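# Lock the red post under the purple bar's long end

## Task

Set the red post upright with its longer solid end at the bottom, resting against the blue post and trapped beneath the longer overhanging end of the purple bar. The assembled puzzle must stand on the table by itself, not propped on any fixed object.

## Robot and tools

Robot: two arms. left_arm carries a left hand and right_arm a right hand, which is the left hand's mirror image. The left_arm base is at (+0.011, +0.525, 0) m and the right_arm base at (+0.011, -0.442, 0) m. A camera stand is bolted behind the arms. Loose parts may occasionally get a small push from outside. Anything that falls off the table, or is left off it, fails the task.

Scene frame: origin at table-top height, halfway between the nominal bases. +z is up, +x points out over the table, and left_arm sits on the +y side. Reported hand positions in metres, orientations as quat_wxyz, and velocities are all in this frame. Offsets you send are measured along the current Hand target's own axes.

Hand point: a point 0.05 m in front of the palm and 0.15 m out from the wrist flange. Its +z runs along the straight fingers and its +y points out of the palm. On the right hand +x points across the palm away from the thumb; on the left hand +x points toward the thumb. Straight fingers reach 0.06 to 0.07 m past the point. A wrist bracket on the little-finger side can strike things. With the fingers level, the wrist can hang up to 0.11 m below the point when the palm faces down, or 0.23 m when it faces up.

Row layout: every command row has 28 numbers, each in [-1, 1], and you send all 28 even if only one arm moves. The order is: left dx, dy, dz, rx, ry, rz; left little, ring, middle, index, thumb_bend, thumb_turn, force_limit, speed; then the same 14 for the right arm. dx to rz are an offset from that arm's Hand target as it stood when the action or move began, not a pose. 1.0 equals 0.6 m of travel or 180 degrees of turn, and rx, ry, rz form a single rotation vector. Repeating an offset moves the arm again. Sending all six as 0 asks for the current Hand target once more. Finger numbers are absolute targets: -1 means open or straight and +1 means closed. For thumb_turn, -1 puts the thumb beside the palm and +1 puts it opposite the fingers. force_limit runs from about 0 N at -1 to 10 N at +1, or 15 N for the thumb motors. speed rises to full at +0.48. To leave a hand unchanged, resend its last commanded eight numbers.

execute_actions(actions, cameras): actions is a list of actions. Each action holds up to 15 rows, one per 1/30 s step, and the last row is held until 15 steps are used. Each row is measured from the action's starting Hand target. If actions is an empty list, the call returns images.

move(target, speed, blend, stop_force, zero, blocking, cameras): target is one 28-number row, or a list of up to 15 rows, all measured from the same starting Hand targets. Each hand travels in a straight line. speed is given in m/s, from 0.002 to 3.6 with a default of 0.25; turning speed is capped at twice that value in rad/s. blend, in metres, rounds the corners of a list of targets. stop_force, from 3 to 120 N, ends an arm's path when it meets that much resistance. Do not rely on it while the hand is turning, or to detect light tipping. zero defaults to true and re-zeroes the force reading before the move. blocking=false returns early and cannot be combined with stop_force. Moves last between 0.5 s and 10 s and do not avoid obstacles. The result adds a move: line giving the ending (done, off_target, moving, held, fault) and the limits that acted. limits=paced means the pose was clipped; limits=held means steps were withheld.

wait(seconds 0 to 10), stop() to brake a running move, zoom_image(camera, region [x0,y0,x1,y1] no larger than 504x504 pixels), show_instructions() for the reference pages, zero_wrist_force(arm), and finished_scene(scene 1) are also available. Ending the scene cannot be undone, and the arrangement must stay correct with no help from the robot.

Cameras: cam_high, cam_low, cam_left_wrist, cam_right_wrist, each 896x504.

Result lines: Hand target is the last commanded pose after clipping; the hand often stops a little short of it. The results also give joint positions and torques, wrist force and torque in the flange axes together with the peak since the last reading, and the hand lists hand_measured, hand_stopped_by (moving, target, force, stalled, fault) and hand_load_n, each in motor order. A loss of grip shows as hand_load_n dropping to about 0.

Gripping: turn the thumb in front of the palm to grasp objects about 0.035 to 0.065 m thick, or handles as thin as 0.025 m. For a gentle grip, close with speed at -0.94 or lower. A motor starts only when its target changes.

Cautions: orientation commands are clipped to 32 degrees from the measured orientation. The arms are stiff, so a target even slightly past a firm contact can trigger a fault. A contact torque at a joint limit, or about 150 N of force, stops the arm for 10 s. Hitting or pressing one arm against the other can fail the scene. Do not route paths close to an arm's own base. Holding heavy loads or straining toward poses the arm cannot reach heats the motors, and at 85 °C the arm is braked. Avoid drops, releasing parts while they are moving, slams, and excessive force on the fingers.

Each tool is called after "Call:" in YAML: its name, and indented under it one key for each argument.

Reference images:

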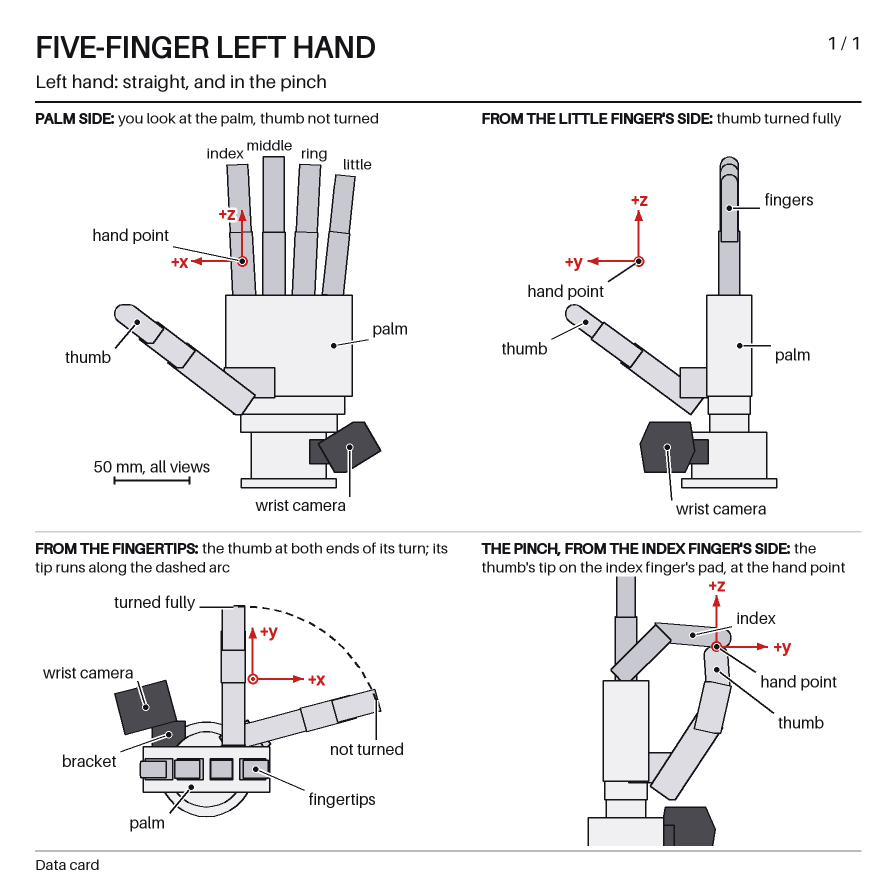

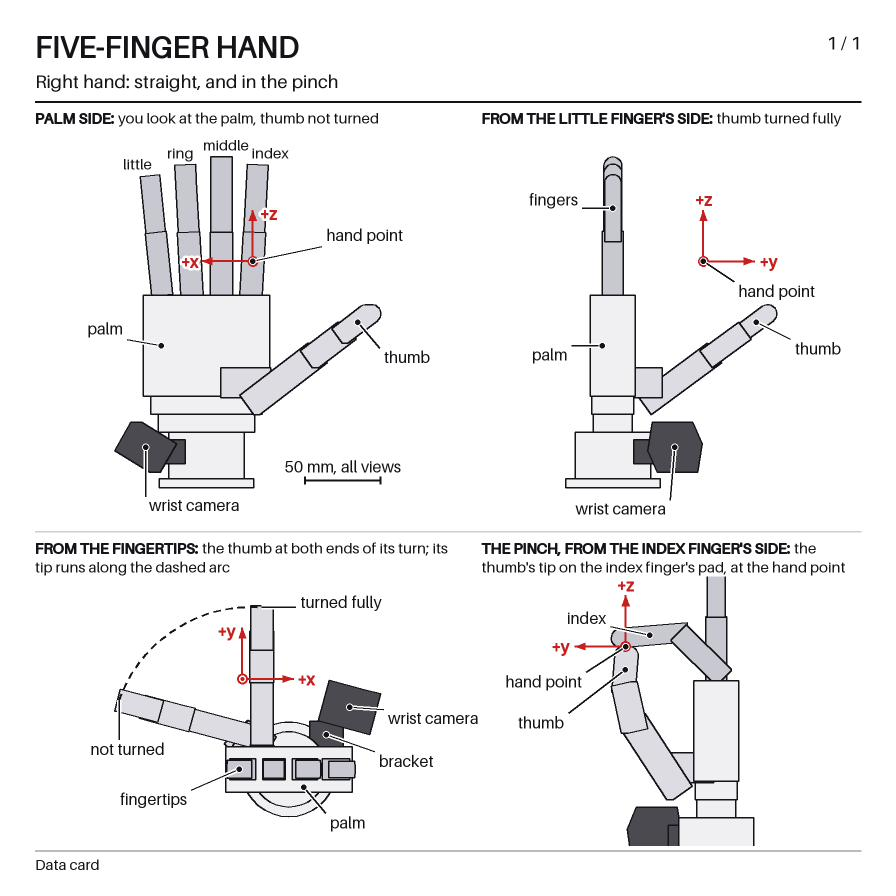

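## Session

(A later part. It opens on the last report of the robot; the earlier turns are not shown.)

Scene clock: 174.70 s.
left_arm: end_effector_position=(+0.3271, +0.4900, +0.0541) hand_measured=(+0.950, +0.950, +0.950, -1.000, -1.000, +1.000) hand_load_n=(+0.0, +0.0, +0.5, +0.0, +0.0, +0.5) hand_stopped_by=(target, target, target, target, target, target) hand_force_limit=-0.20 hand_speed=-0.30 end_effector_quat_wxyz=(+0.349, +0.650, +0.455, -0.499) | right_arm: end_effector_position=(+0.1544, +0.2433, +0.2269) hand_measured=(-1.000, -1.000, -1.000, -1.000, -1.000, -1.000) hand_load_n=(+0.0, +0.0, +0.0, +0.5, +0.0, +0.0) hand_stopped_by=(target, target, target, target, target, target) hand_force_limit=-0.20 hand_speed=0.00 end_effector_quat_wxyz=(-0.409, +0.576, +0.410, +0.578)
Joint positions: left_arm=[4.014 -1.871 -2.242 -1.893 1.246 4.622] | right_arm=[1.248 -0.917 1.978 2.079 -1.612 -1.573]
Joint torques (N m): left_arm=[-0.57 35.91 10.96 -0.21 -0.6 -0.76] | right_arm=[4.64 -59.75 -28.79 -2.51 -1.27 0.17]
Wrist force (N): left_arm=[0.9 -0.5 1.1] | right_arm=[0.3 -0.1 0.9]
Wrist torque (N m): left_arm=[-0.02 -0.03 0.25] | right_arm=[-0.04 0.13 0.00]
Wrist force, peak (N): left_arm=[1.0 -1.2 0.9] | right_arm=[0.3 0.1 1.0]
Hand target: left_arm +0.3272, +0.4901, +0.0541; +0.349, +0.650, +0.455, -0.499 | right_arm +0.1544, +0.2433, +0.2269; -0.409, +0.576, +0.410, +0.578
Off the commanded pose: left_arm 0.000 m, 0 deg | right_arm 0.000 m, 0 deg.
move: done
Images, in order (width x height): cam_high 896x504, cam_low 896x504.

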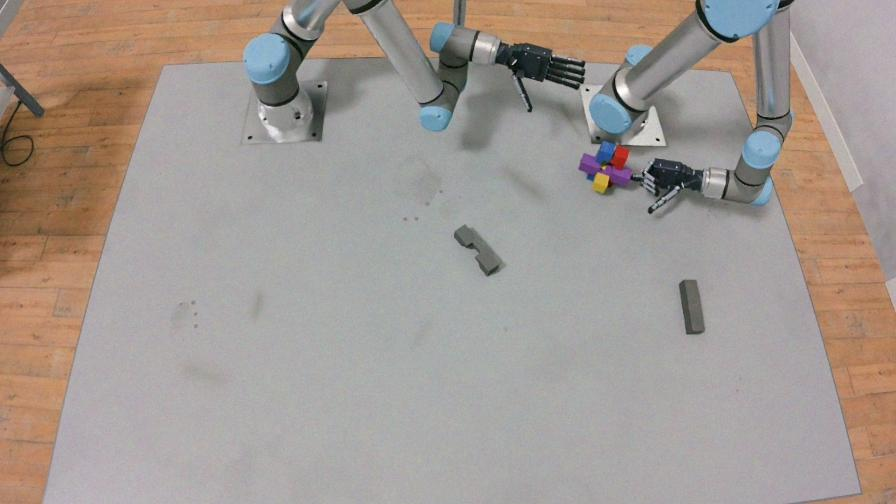

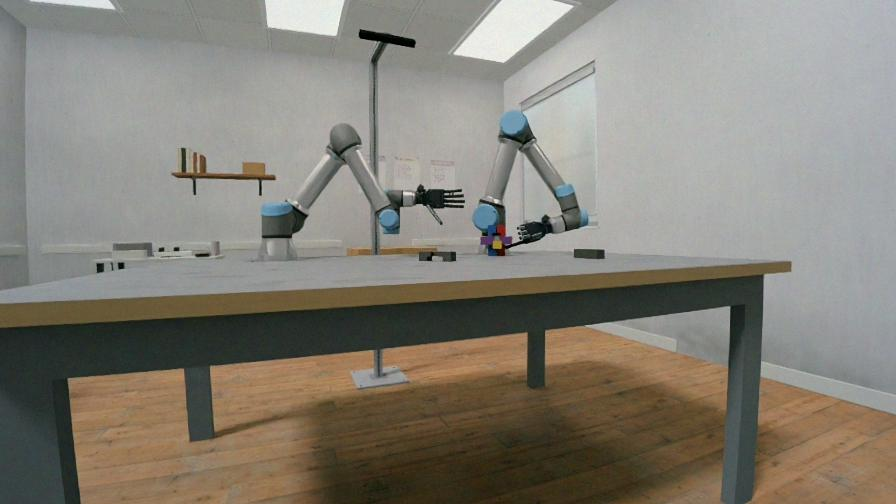

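Call:
move:
  target: [-0.00108, 0, 0.00402, 0, 0, 0, 0.95, 0.95, 0.95, -1, -1, 1, -0.2, -0.3, 0, 0, 0, 0, 0, 0, -1, -1, -1, -1, -1, -1, -0.2, 0]
  speed: 0.006
  cameras: ["cam_high", "cam_low", "cam_right_wrist"]

Call:
zoom_image:
  camera: "cam_high"
  region: [575, 135, 655, 200]

Call:
zoom_image:
  camera: "cam_low"
  region: [475, 215, 545, 262]

Call:
zoom_image:
  camera: "cam_right_wrist"
  region: [340, 160, 540, 390]

Scene clock: 175.60 s.
left_arm: end_effector_position=(+0.3263, +0.4877, +0.0541) hand_measured=(+0.950, +0.950, +0.950, -1.000, -1.000, +1.000) hand_load_n=(+0.0, +0.0, +0.0, +0.0, +0.0, +0.0) hand_stopped_by=(target, target, target, target, target, target) hand_force_limit=-0.20 hand_speed=-0.30 end_effector_quat_wxyz=(+0.349, +0.650, +0.455, -0.499) | right_arm: end_effector_position=(+0.1544, +0.2433, +0.2269) hand_measured=(-1.000, -1.000, -1.000, -1.000, -1.000, -1.000) hand_load_n=(+0.0, +0.0, +0.0, +0.0, +0.0, +0.0) hand_stopped_by=(target, target, target, target, target, target) hand_force_limit=-0.20 hand_speed=0.00 end_effector_quat_wxyz=(-0.409, +0.576, +0.410, +0.578)
Joint positions: left_arm=[4.012 -1.867 -2.248 -1.891 1.244 4.622] | right_arm=[1.248 -0.917 1.978 2.079 -1.612 -1.573]
Joint torques (N m): left_arm=[-2.51 38.53 6.52 -0.1 -0.9 -0.99] | right_arm=[4.92 -60.01 -29.02 -2.67 -1.21 0.31]
Wrist force (N): left_arm=[0.8 -0.8 1.0] | right_arm=[0.5 0.1 0.9]
Wrist torque (N m): left_arm=[-0.07 0.01 0.25] | right_arm=[-0.01 0.10 0.01]
Wrist force, peak (N): left_arm=[0.8 -0.8 1.0] | right_arm=[0.5 0.3 1.0]
Hand target: left_arm +0.3263, +0.4877, +0.0541; +0.349, +0.650, +0.455, -0.499 | right_arm +0.1544, +0.2433, +0.2269; -0.409, +0.576, +0.410, +0.578
Off the commanded pose: left_arm 0.000 m, 0 deg | right_arm 0.000 m, 0 deg.
move: done
camera_calibration:
cam_right_wrist: T_world_to_cam=[[0.918416, -0.271207, 0.288026, -0.136867], [0.0957808, -0.553954, -0.827019, 0.304515], [0.383846, 0.787135, -0.482784, -0.0268845], [0, 0, 0, 1]] pos_world=[0.106853, 0.15273, 0.278282]
Images, in order (width x height): cam_high 896x504, cam_low 896x504, cam_right_wrist 896x504.

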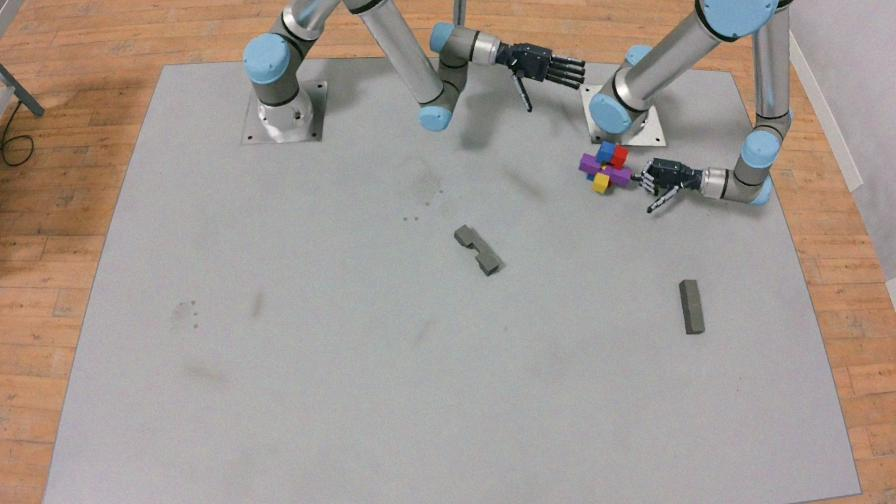

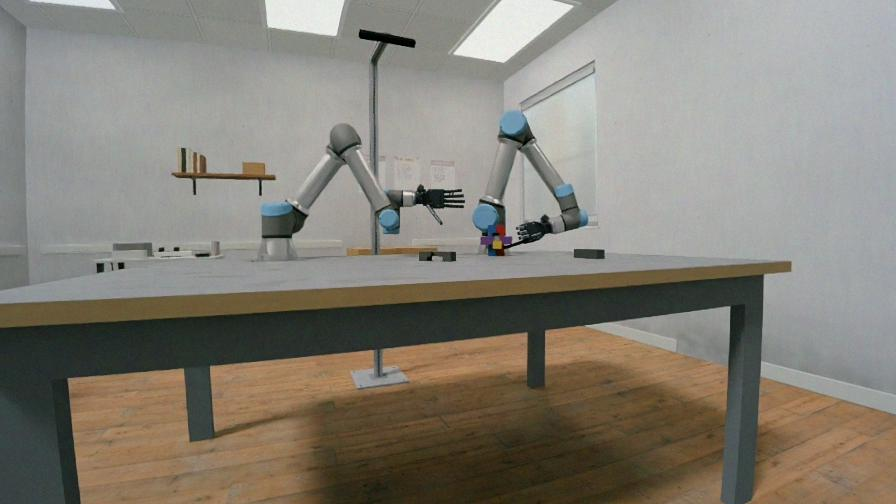

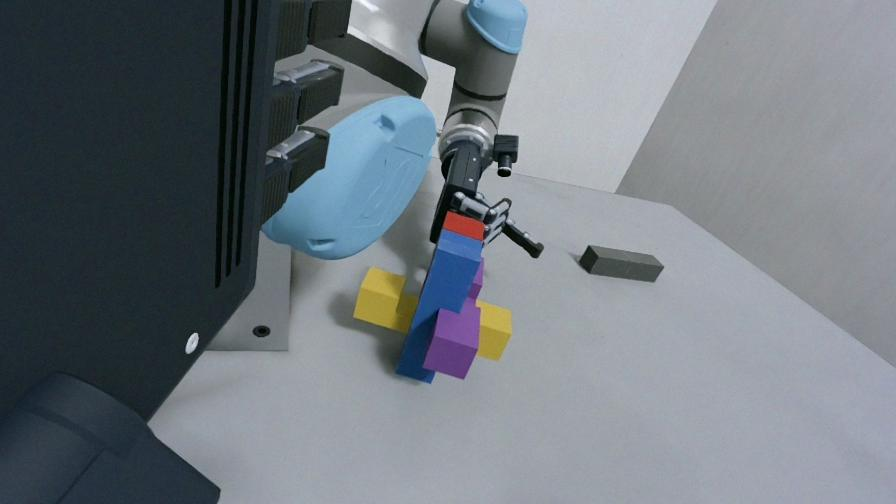

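Scaled by 6.300 from the camera's 896x504 image, which has a finer 1280x720 frame.

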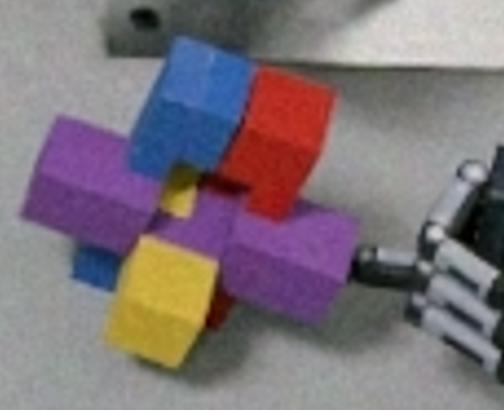

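Scaled by 7.200 from the camera's 896x504 image, which has a finer 1280x720 frame.

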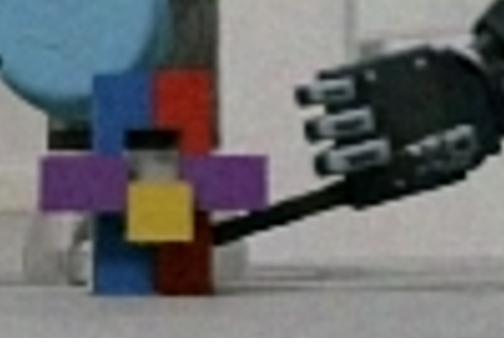

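Scaled by 2.191 from the camera's 896x504 image, which has a finer 1280x720 frame.

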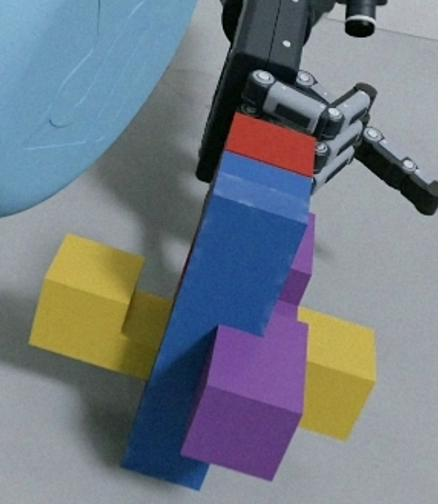

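Call:
zoom_image:
  camera: "cam_low"
  region: [484, 222, 508, 260]

Call:
zoom_image:
  camera: "cam_right_wrist"
  region: [420, 200, 500, 270]

Scaled by 13.263 from the camera's 896x504 image, which has a finer 1280x720 frame.

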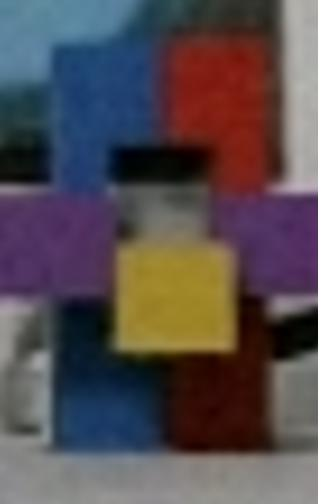

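Scaled by 6.300 from the camera's 896x504 image, which has a finer 1280x720 frame.

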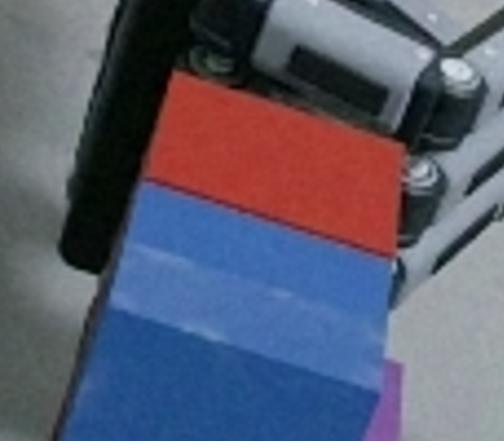

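Call:
move:
  target: [-0.00086, 0, 0.00322, 0, 0, 0, 0.95, 0.95, 0.95, -1, -1, 1, -0.2, -0.3, 0, 0, 0, 0, 0, 0, -1, -1, -1, -1, -1, -1, -0.2, 0]
  speed: 0.006
  cameras: ["cam_high", "cam_low", "cam_right_wrist"]

Call:
zoom_image:
  camera: "cam_high"
  region: [575, 135, 655, 200]

Call:
zoom_image:
  camera: "cam_low"
  region: [484, 222, 508, 260]

Call:
zoom_image:
  camera: "cam_right_wrist"
  region: [420, 200, 500, 270]

Scene clock: 176.63 s.
left_arm: end_effector_position=(+0.3256, +0.4858, +0.0541) hand_measured=(+0.950, +0.950, +0.950, -1.000, -1.000, +1.000) hand_load_n=(+0.0, +0.0, +0.0, +0.0, +0.0, +0.5) hand_stopped_by=(target, target, target, target, target, target) hand_force_limit=-0.20 hand_speed=-0.30 end_effector_quat_wxyz=(+0.349, +0.650, +0.455, -0.499) | right_arm: end_effector_position=(+0.1544, +0.2433, +0.2269) hand_measured=(-1.000, -1.000, -1.000, -1.000, -1.000, -1.000) hand_load_n=(+0.0, +0.0, +0.0, +0.0, +0.0, +0.5) hand_stopped_by=(target, target, target, target, target, target) hand_force_limit=-0.20 hand_speed=0.00 end_effector_quat_wxyz=(-0.409, +0.576, +0.410, +0.578)
Joint positions: left_arm=[4.01 -1.864 -2.252 -1.889 1.243 4.621] | right_arm=[1.248 -0.917 1.978 2.079 -1.612 -1.573]
Joint torques (N m): left_arm=[-2.83 39.09 4.99 0.06 -0.81 -0.98] | right_arm=[4.01 -59.7 -28.35 -2.59 -1.19 0.2]
Wrist force (N): left_arm=[0.9 -0.4 0.5] | right_arm=[0.2 0.1 0.9]
Wrist torque (N m): left_arm=[0.00 -0.01 0.25] | right_arm=[-0.02 0.15 0.00]
Wrist force, peak (N): left_arm=[1.1 -0.8 0.6] | right_arm=[0.3 0.2 1.0]
Hand target: left_arm +0.3256, +0.4858, +0.0541; +0.349, +0.650, +0.455, -0.499 | right_arm +0.1544, +0.2433, +0.2269; -0.409, +0.576, +0.410, +0.578
Off the commanded pose: left_arm 0.000 m, 0 deg | right_arm 0.000 m, 0 deg.
move: done
camera_calibration:
cam_right_wrist: T_world_to_cam=[[0.918416, -0.271207, 0.288026, -0.136867], [0.0957808, -0.553954, -0.827019, 0.304515], [0.383846, 0.787135, -0.482784, -0.0268845], [0, 0, 0, 1]] pos_world=[0.106853, 0.15273, 0.278282]
Images, in order (width x height): cam_high 896x504, cam_low 896x504, cam_right_wrist 896x504.

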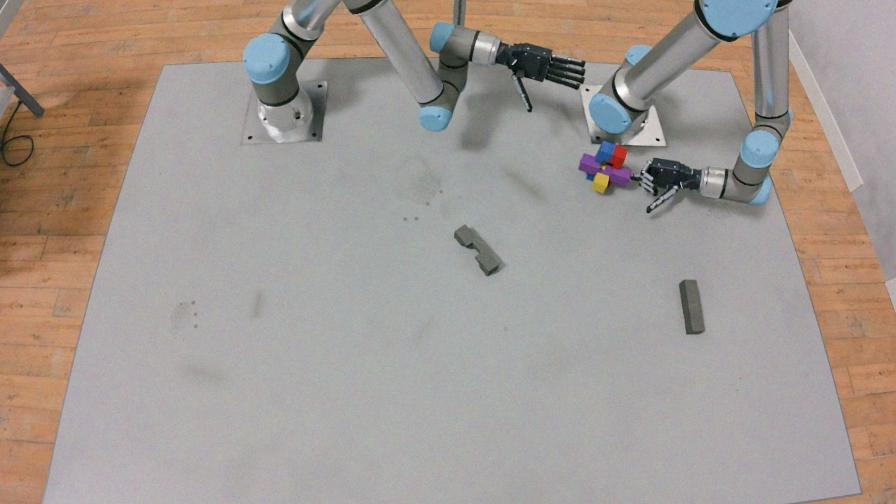

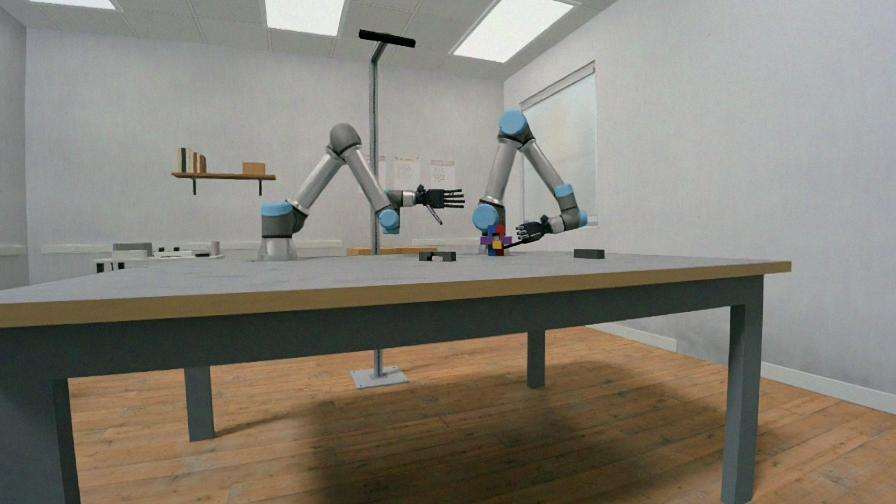

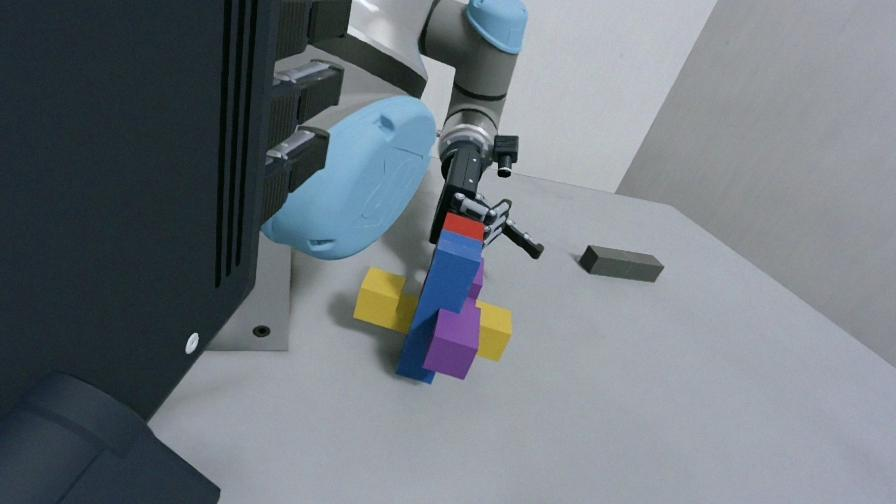

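Scaled by 6.300 from the camera's 896x504 image, which has a finer 1280x720 frame.

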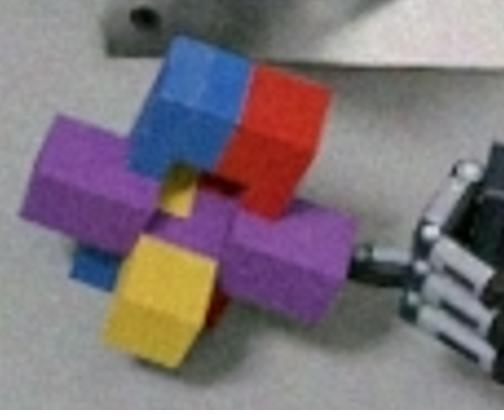

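Scaled by 13.263 from the camera's 896x504 image, which has a finer 1280x720 frame.

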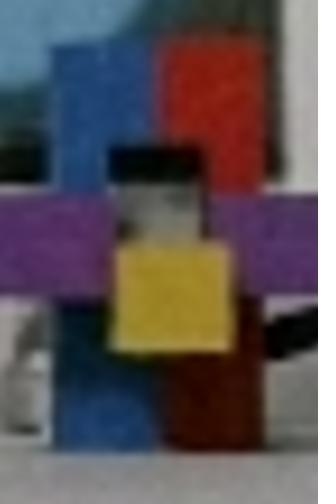

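Scaled by 6.300 from the camera's 896x504 image, which has a finer 1280x720 frame.

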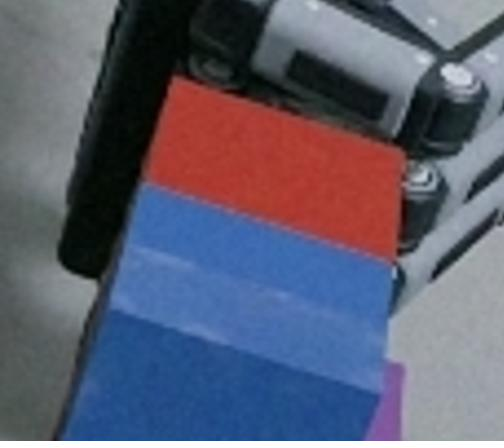

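Call:
move:
  target:
    - [0.01295, 0, -0.0483, 0, 0, 0, 0.95, 0.95, 0.95, -1, -1, 1, -0.2, -0.3, 0, 0, 0, 0, 0, 0, -1, -1, -1, -1, -1, -1, -0.2, 0]
    - [0.03455, 0, -0.1288, 0, 0, 0, 0.95, 0.95, 0.95, -1, -1, 1, -0.2, -0.3, 0, 0, 0, 0, 0, 0, -1, -1, -1, -1, -1, -1, -0.2, 0]
    - [-0.1587, 0, -0.1806, 0, 0, 0, 0.95, 0.95, 0.95, -1, -1, 1, -0.2, -0.3, 0, 0, 0, 0, 0, 0, -1, -1, -1, -1, -1, -1, -0.2, 0]
  speed: [0.03, 0.12, 0.15]
  blend: [0.005, 0.02, 0]
  cameras: ["all"]

Call:
zoom_image:
  camera: "cam_high"
  region: [575, 135, 655, 200]

Call:
zoom_image:
  camera: "cam_low"
  region: [475, 218, 525, 262]

Call:
zoom_image:
  camera: "cam_right_wrist"
  region: [340, 160, 540, 390]

Call:
zoom_image:
  camera: "cam_left_wrist"
  region: [390, 0, 670, 300]

Scene clock: 179.60 s.
left_arm: end_effector_position=(+0.3530, +0.5610, +0.1741) hand_measured=(+0.950, +0.950, +0.950, -1.000, -1.000, +1.000) hand_load_n=(+0.0, +0.0, +0.0, +0.0, +0.0, +0.0) hand_stopped_by=(target, target, target, target, target, target) hand_force_limit=-0.20 hand_speed=-0.30 end_effector_quat_wxyz=(+0.349, +0.650, +0.455, -0.498) | right_arm: end_effector_position=(+0.1544, +0.2433, +0.2269) hand_measured=(-1.000, -1.000, -1.000, -1.000, -1.000, -1.000) hand_load_n=(+0.0, +0.0, +0.0, -0.5, +0.0, +0.0) hand_stopped_by=(target, target, target, target, target, target) hand_force_limit=-0.20 hand_speed=0.00 end_effector_quat_wxyz=(-0.409, +0.576, +0.410, +0.578)
Joint positions: left_arm=[4.07 -1.768 -1.952 -2.29 1.301 4.638] | right_arm=[1.248 -0.917 1.978 2.079 -1.612 -1.573]
Joint torques (N m): left_arm=[7.17 14.3 9.52 -3.21 1.32 -0.2] | right_arm=[4.6 -59.64 -28.42 -2.39 -1.25 0.2]
Wrist force (N): left_arm=[0.7 -0.6 1.4] | right_arm=[0.0 0.3 0.8]
Wrist torque (N m): left_arm=[-0.15 -0.02 0.06] | right_arm=[0.02 0.18 -0.01]
Wrist force, peak (N): left_arm=[0.1 -0.7 2.1] | right_arm=[0.4 0.3 1.0]
Hand target: left_arm +0.3530, +0.5610, +0.1742; +0.349, +0.650, +0.455, -0.499 | right_arm +0.1544, +0.2433, +0.2269; -0.409, +0.576, +0.410, +0.578
Off the commanded pose: left_arm 0.000 m, 0 deg | right_arm 0.000 m, 0 deg.
move: done
camera_calibration:
cam_left_wrist: T_world_to_cam=[[-0.865352, 0.403852, -0.296765, 0.139524], [0.492547, 0.575995, -0.652401, -0.382562], [-0.092538, -0.710727, -0.697355, 0.671903], [0, 0, 0, 1]] pos_world=[0.371344, 0.641547, 0.260377]
cam_right_wrist: T_world_to_cam=[[0.918416, -0.271207, 0.288026, -0.136867], [0.0957808, -0.553954, -0.827019, 0.304515], [0.383846, 0.787135, -0.482784, -0.0268845], [0, 0, 0, 1]] pos_world=[0.106853, 0.15273, 0.278282]

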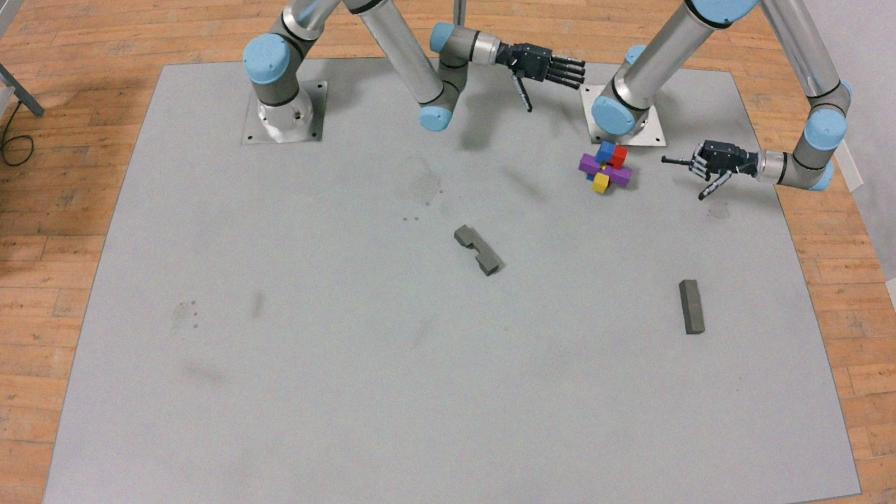

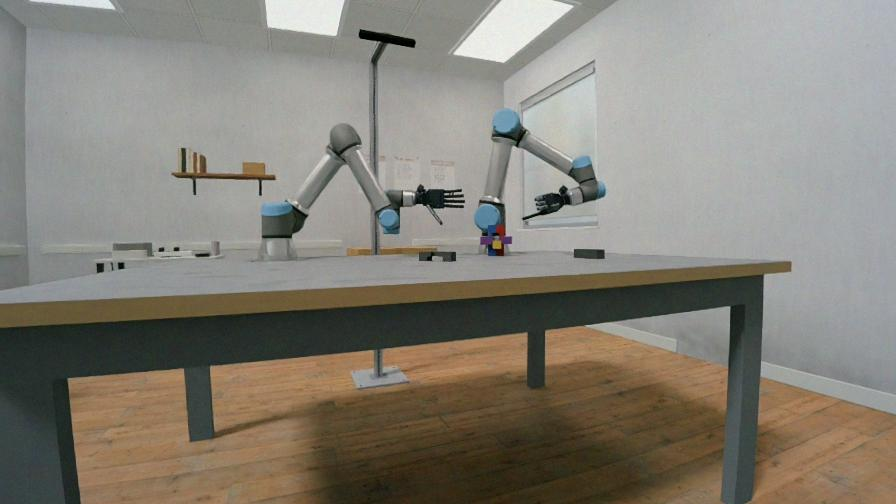

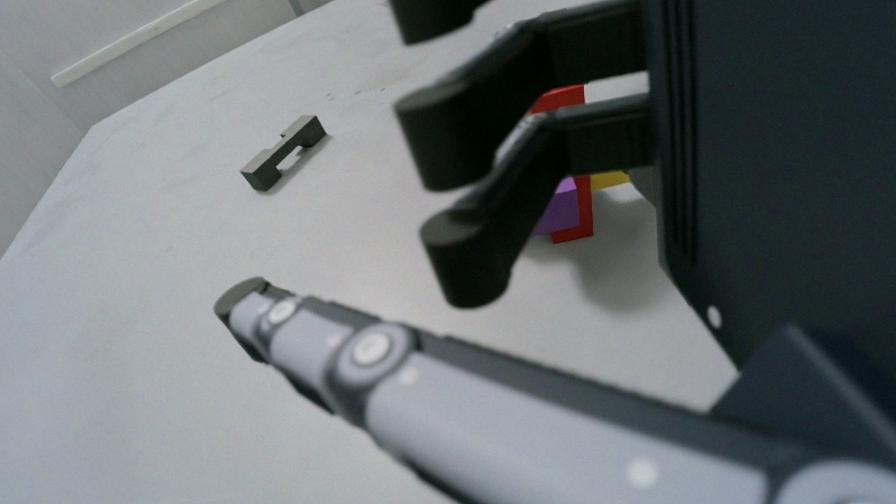

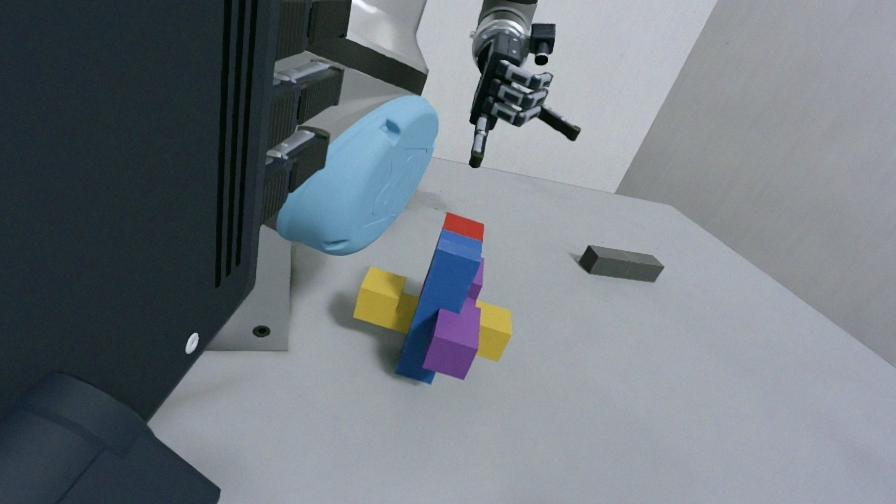

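Scaled by 6.300 from the camera's 896x504 image, which has a finer 1280x720 frame.

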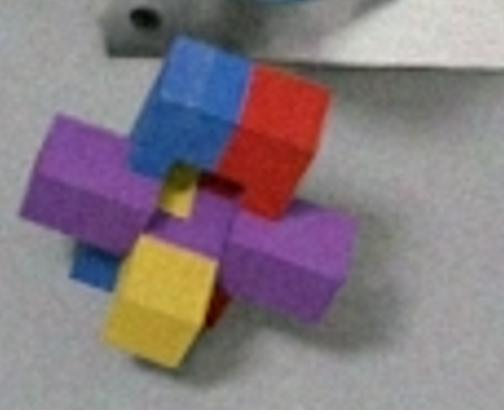

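Scaled by 10.080 from the camera's 896x504 image, which has a finer 1280x720 frame.

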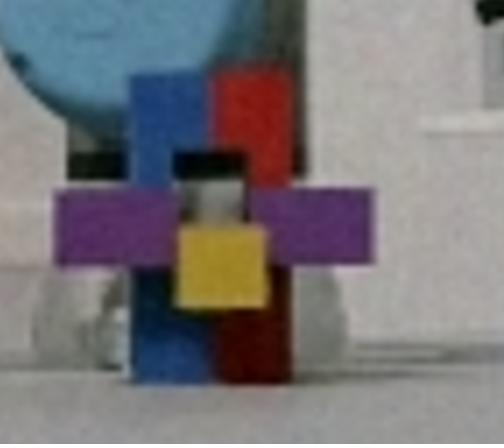

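Scaled by 2.191 from the camera's 896x504 image, which has a finer 1280x720 frame.

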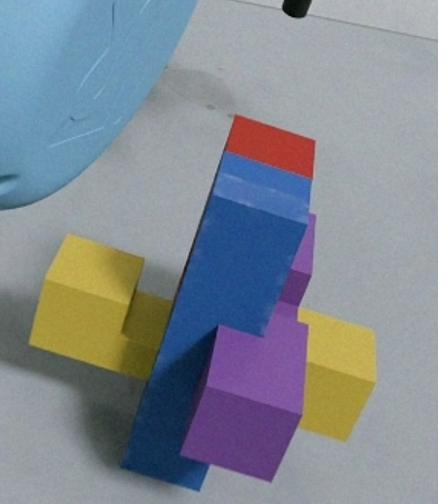

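Scaled by 1.680 from the camera's 896x504 image, which has a finer 1280x720 frame.

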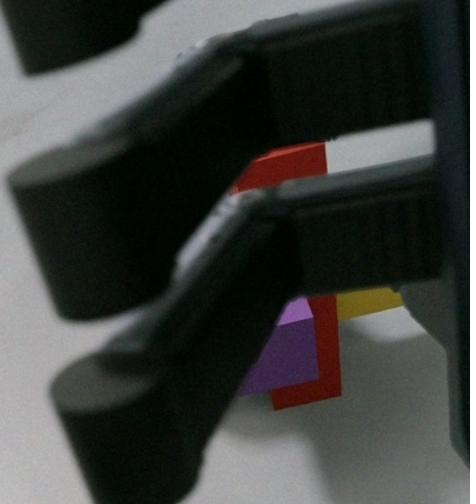

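Call:
finished_scene:

The scene is finished: the task was done.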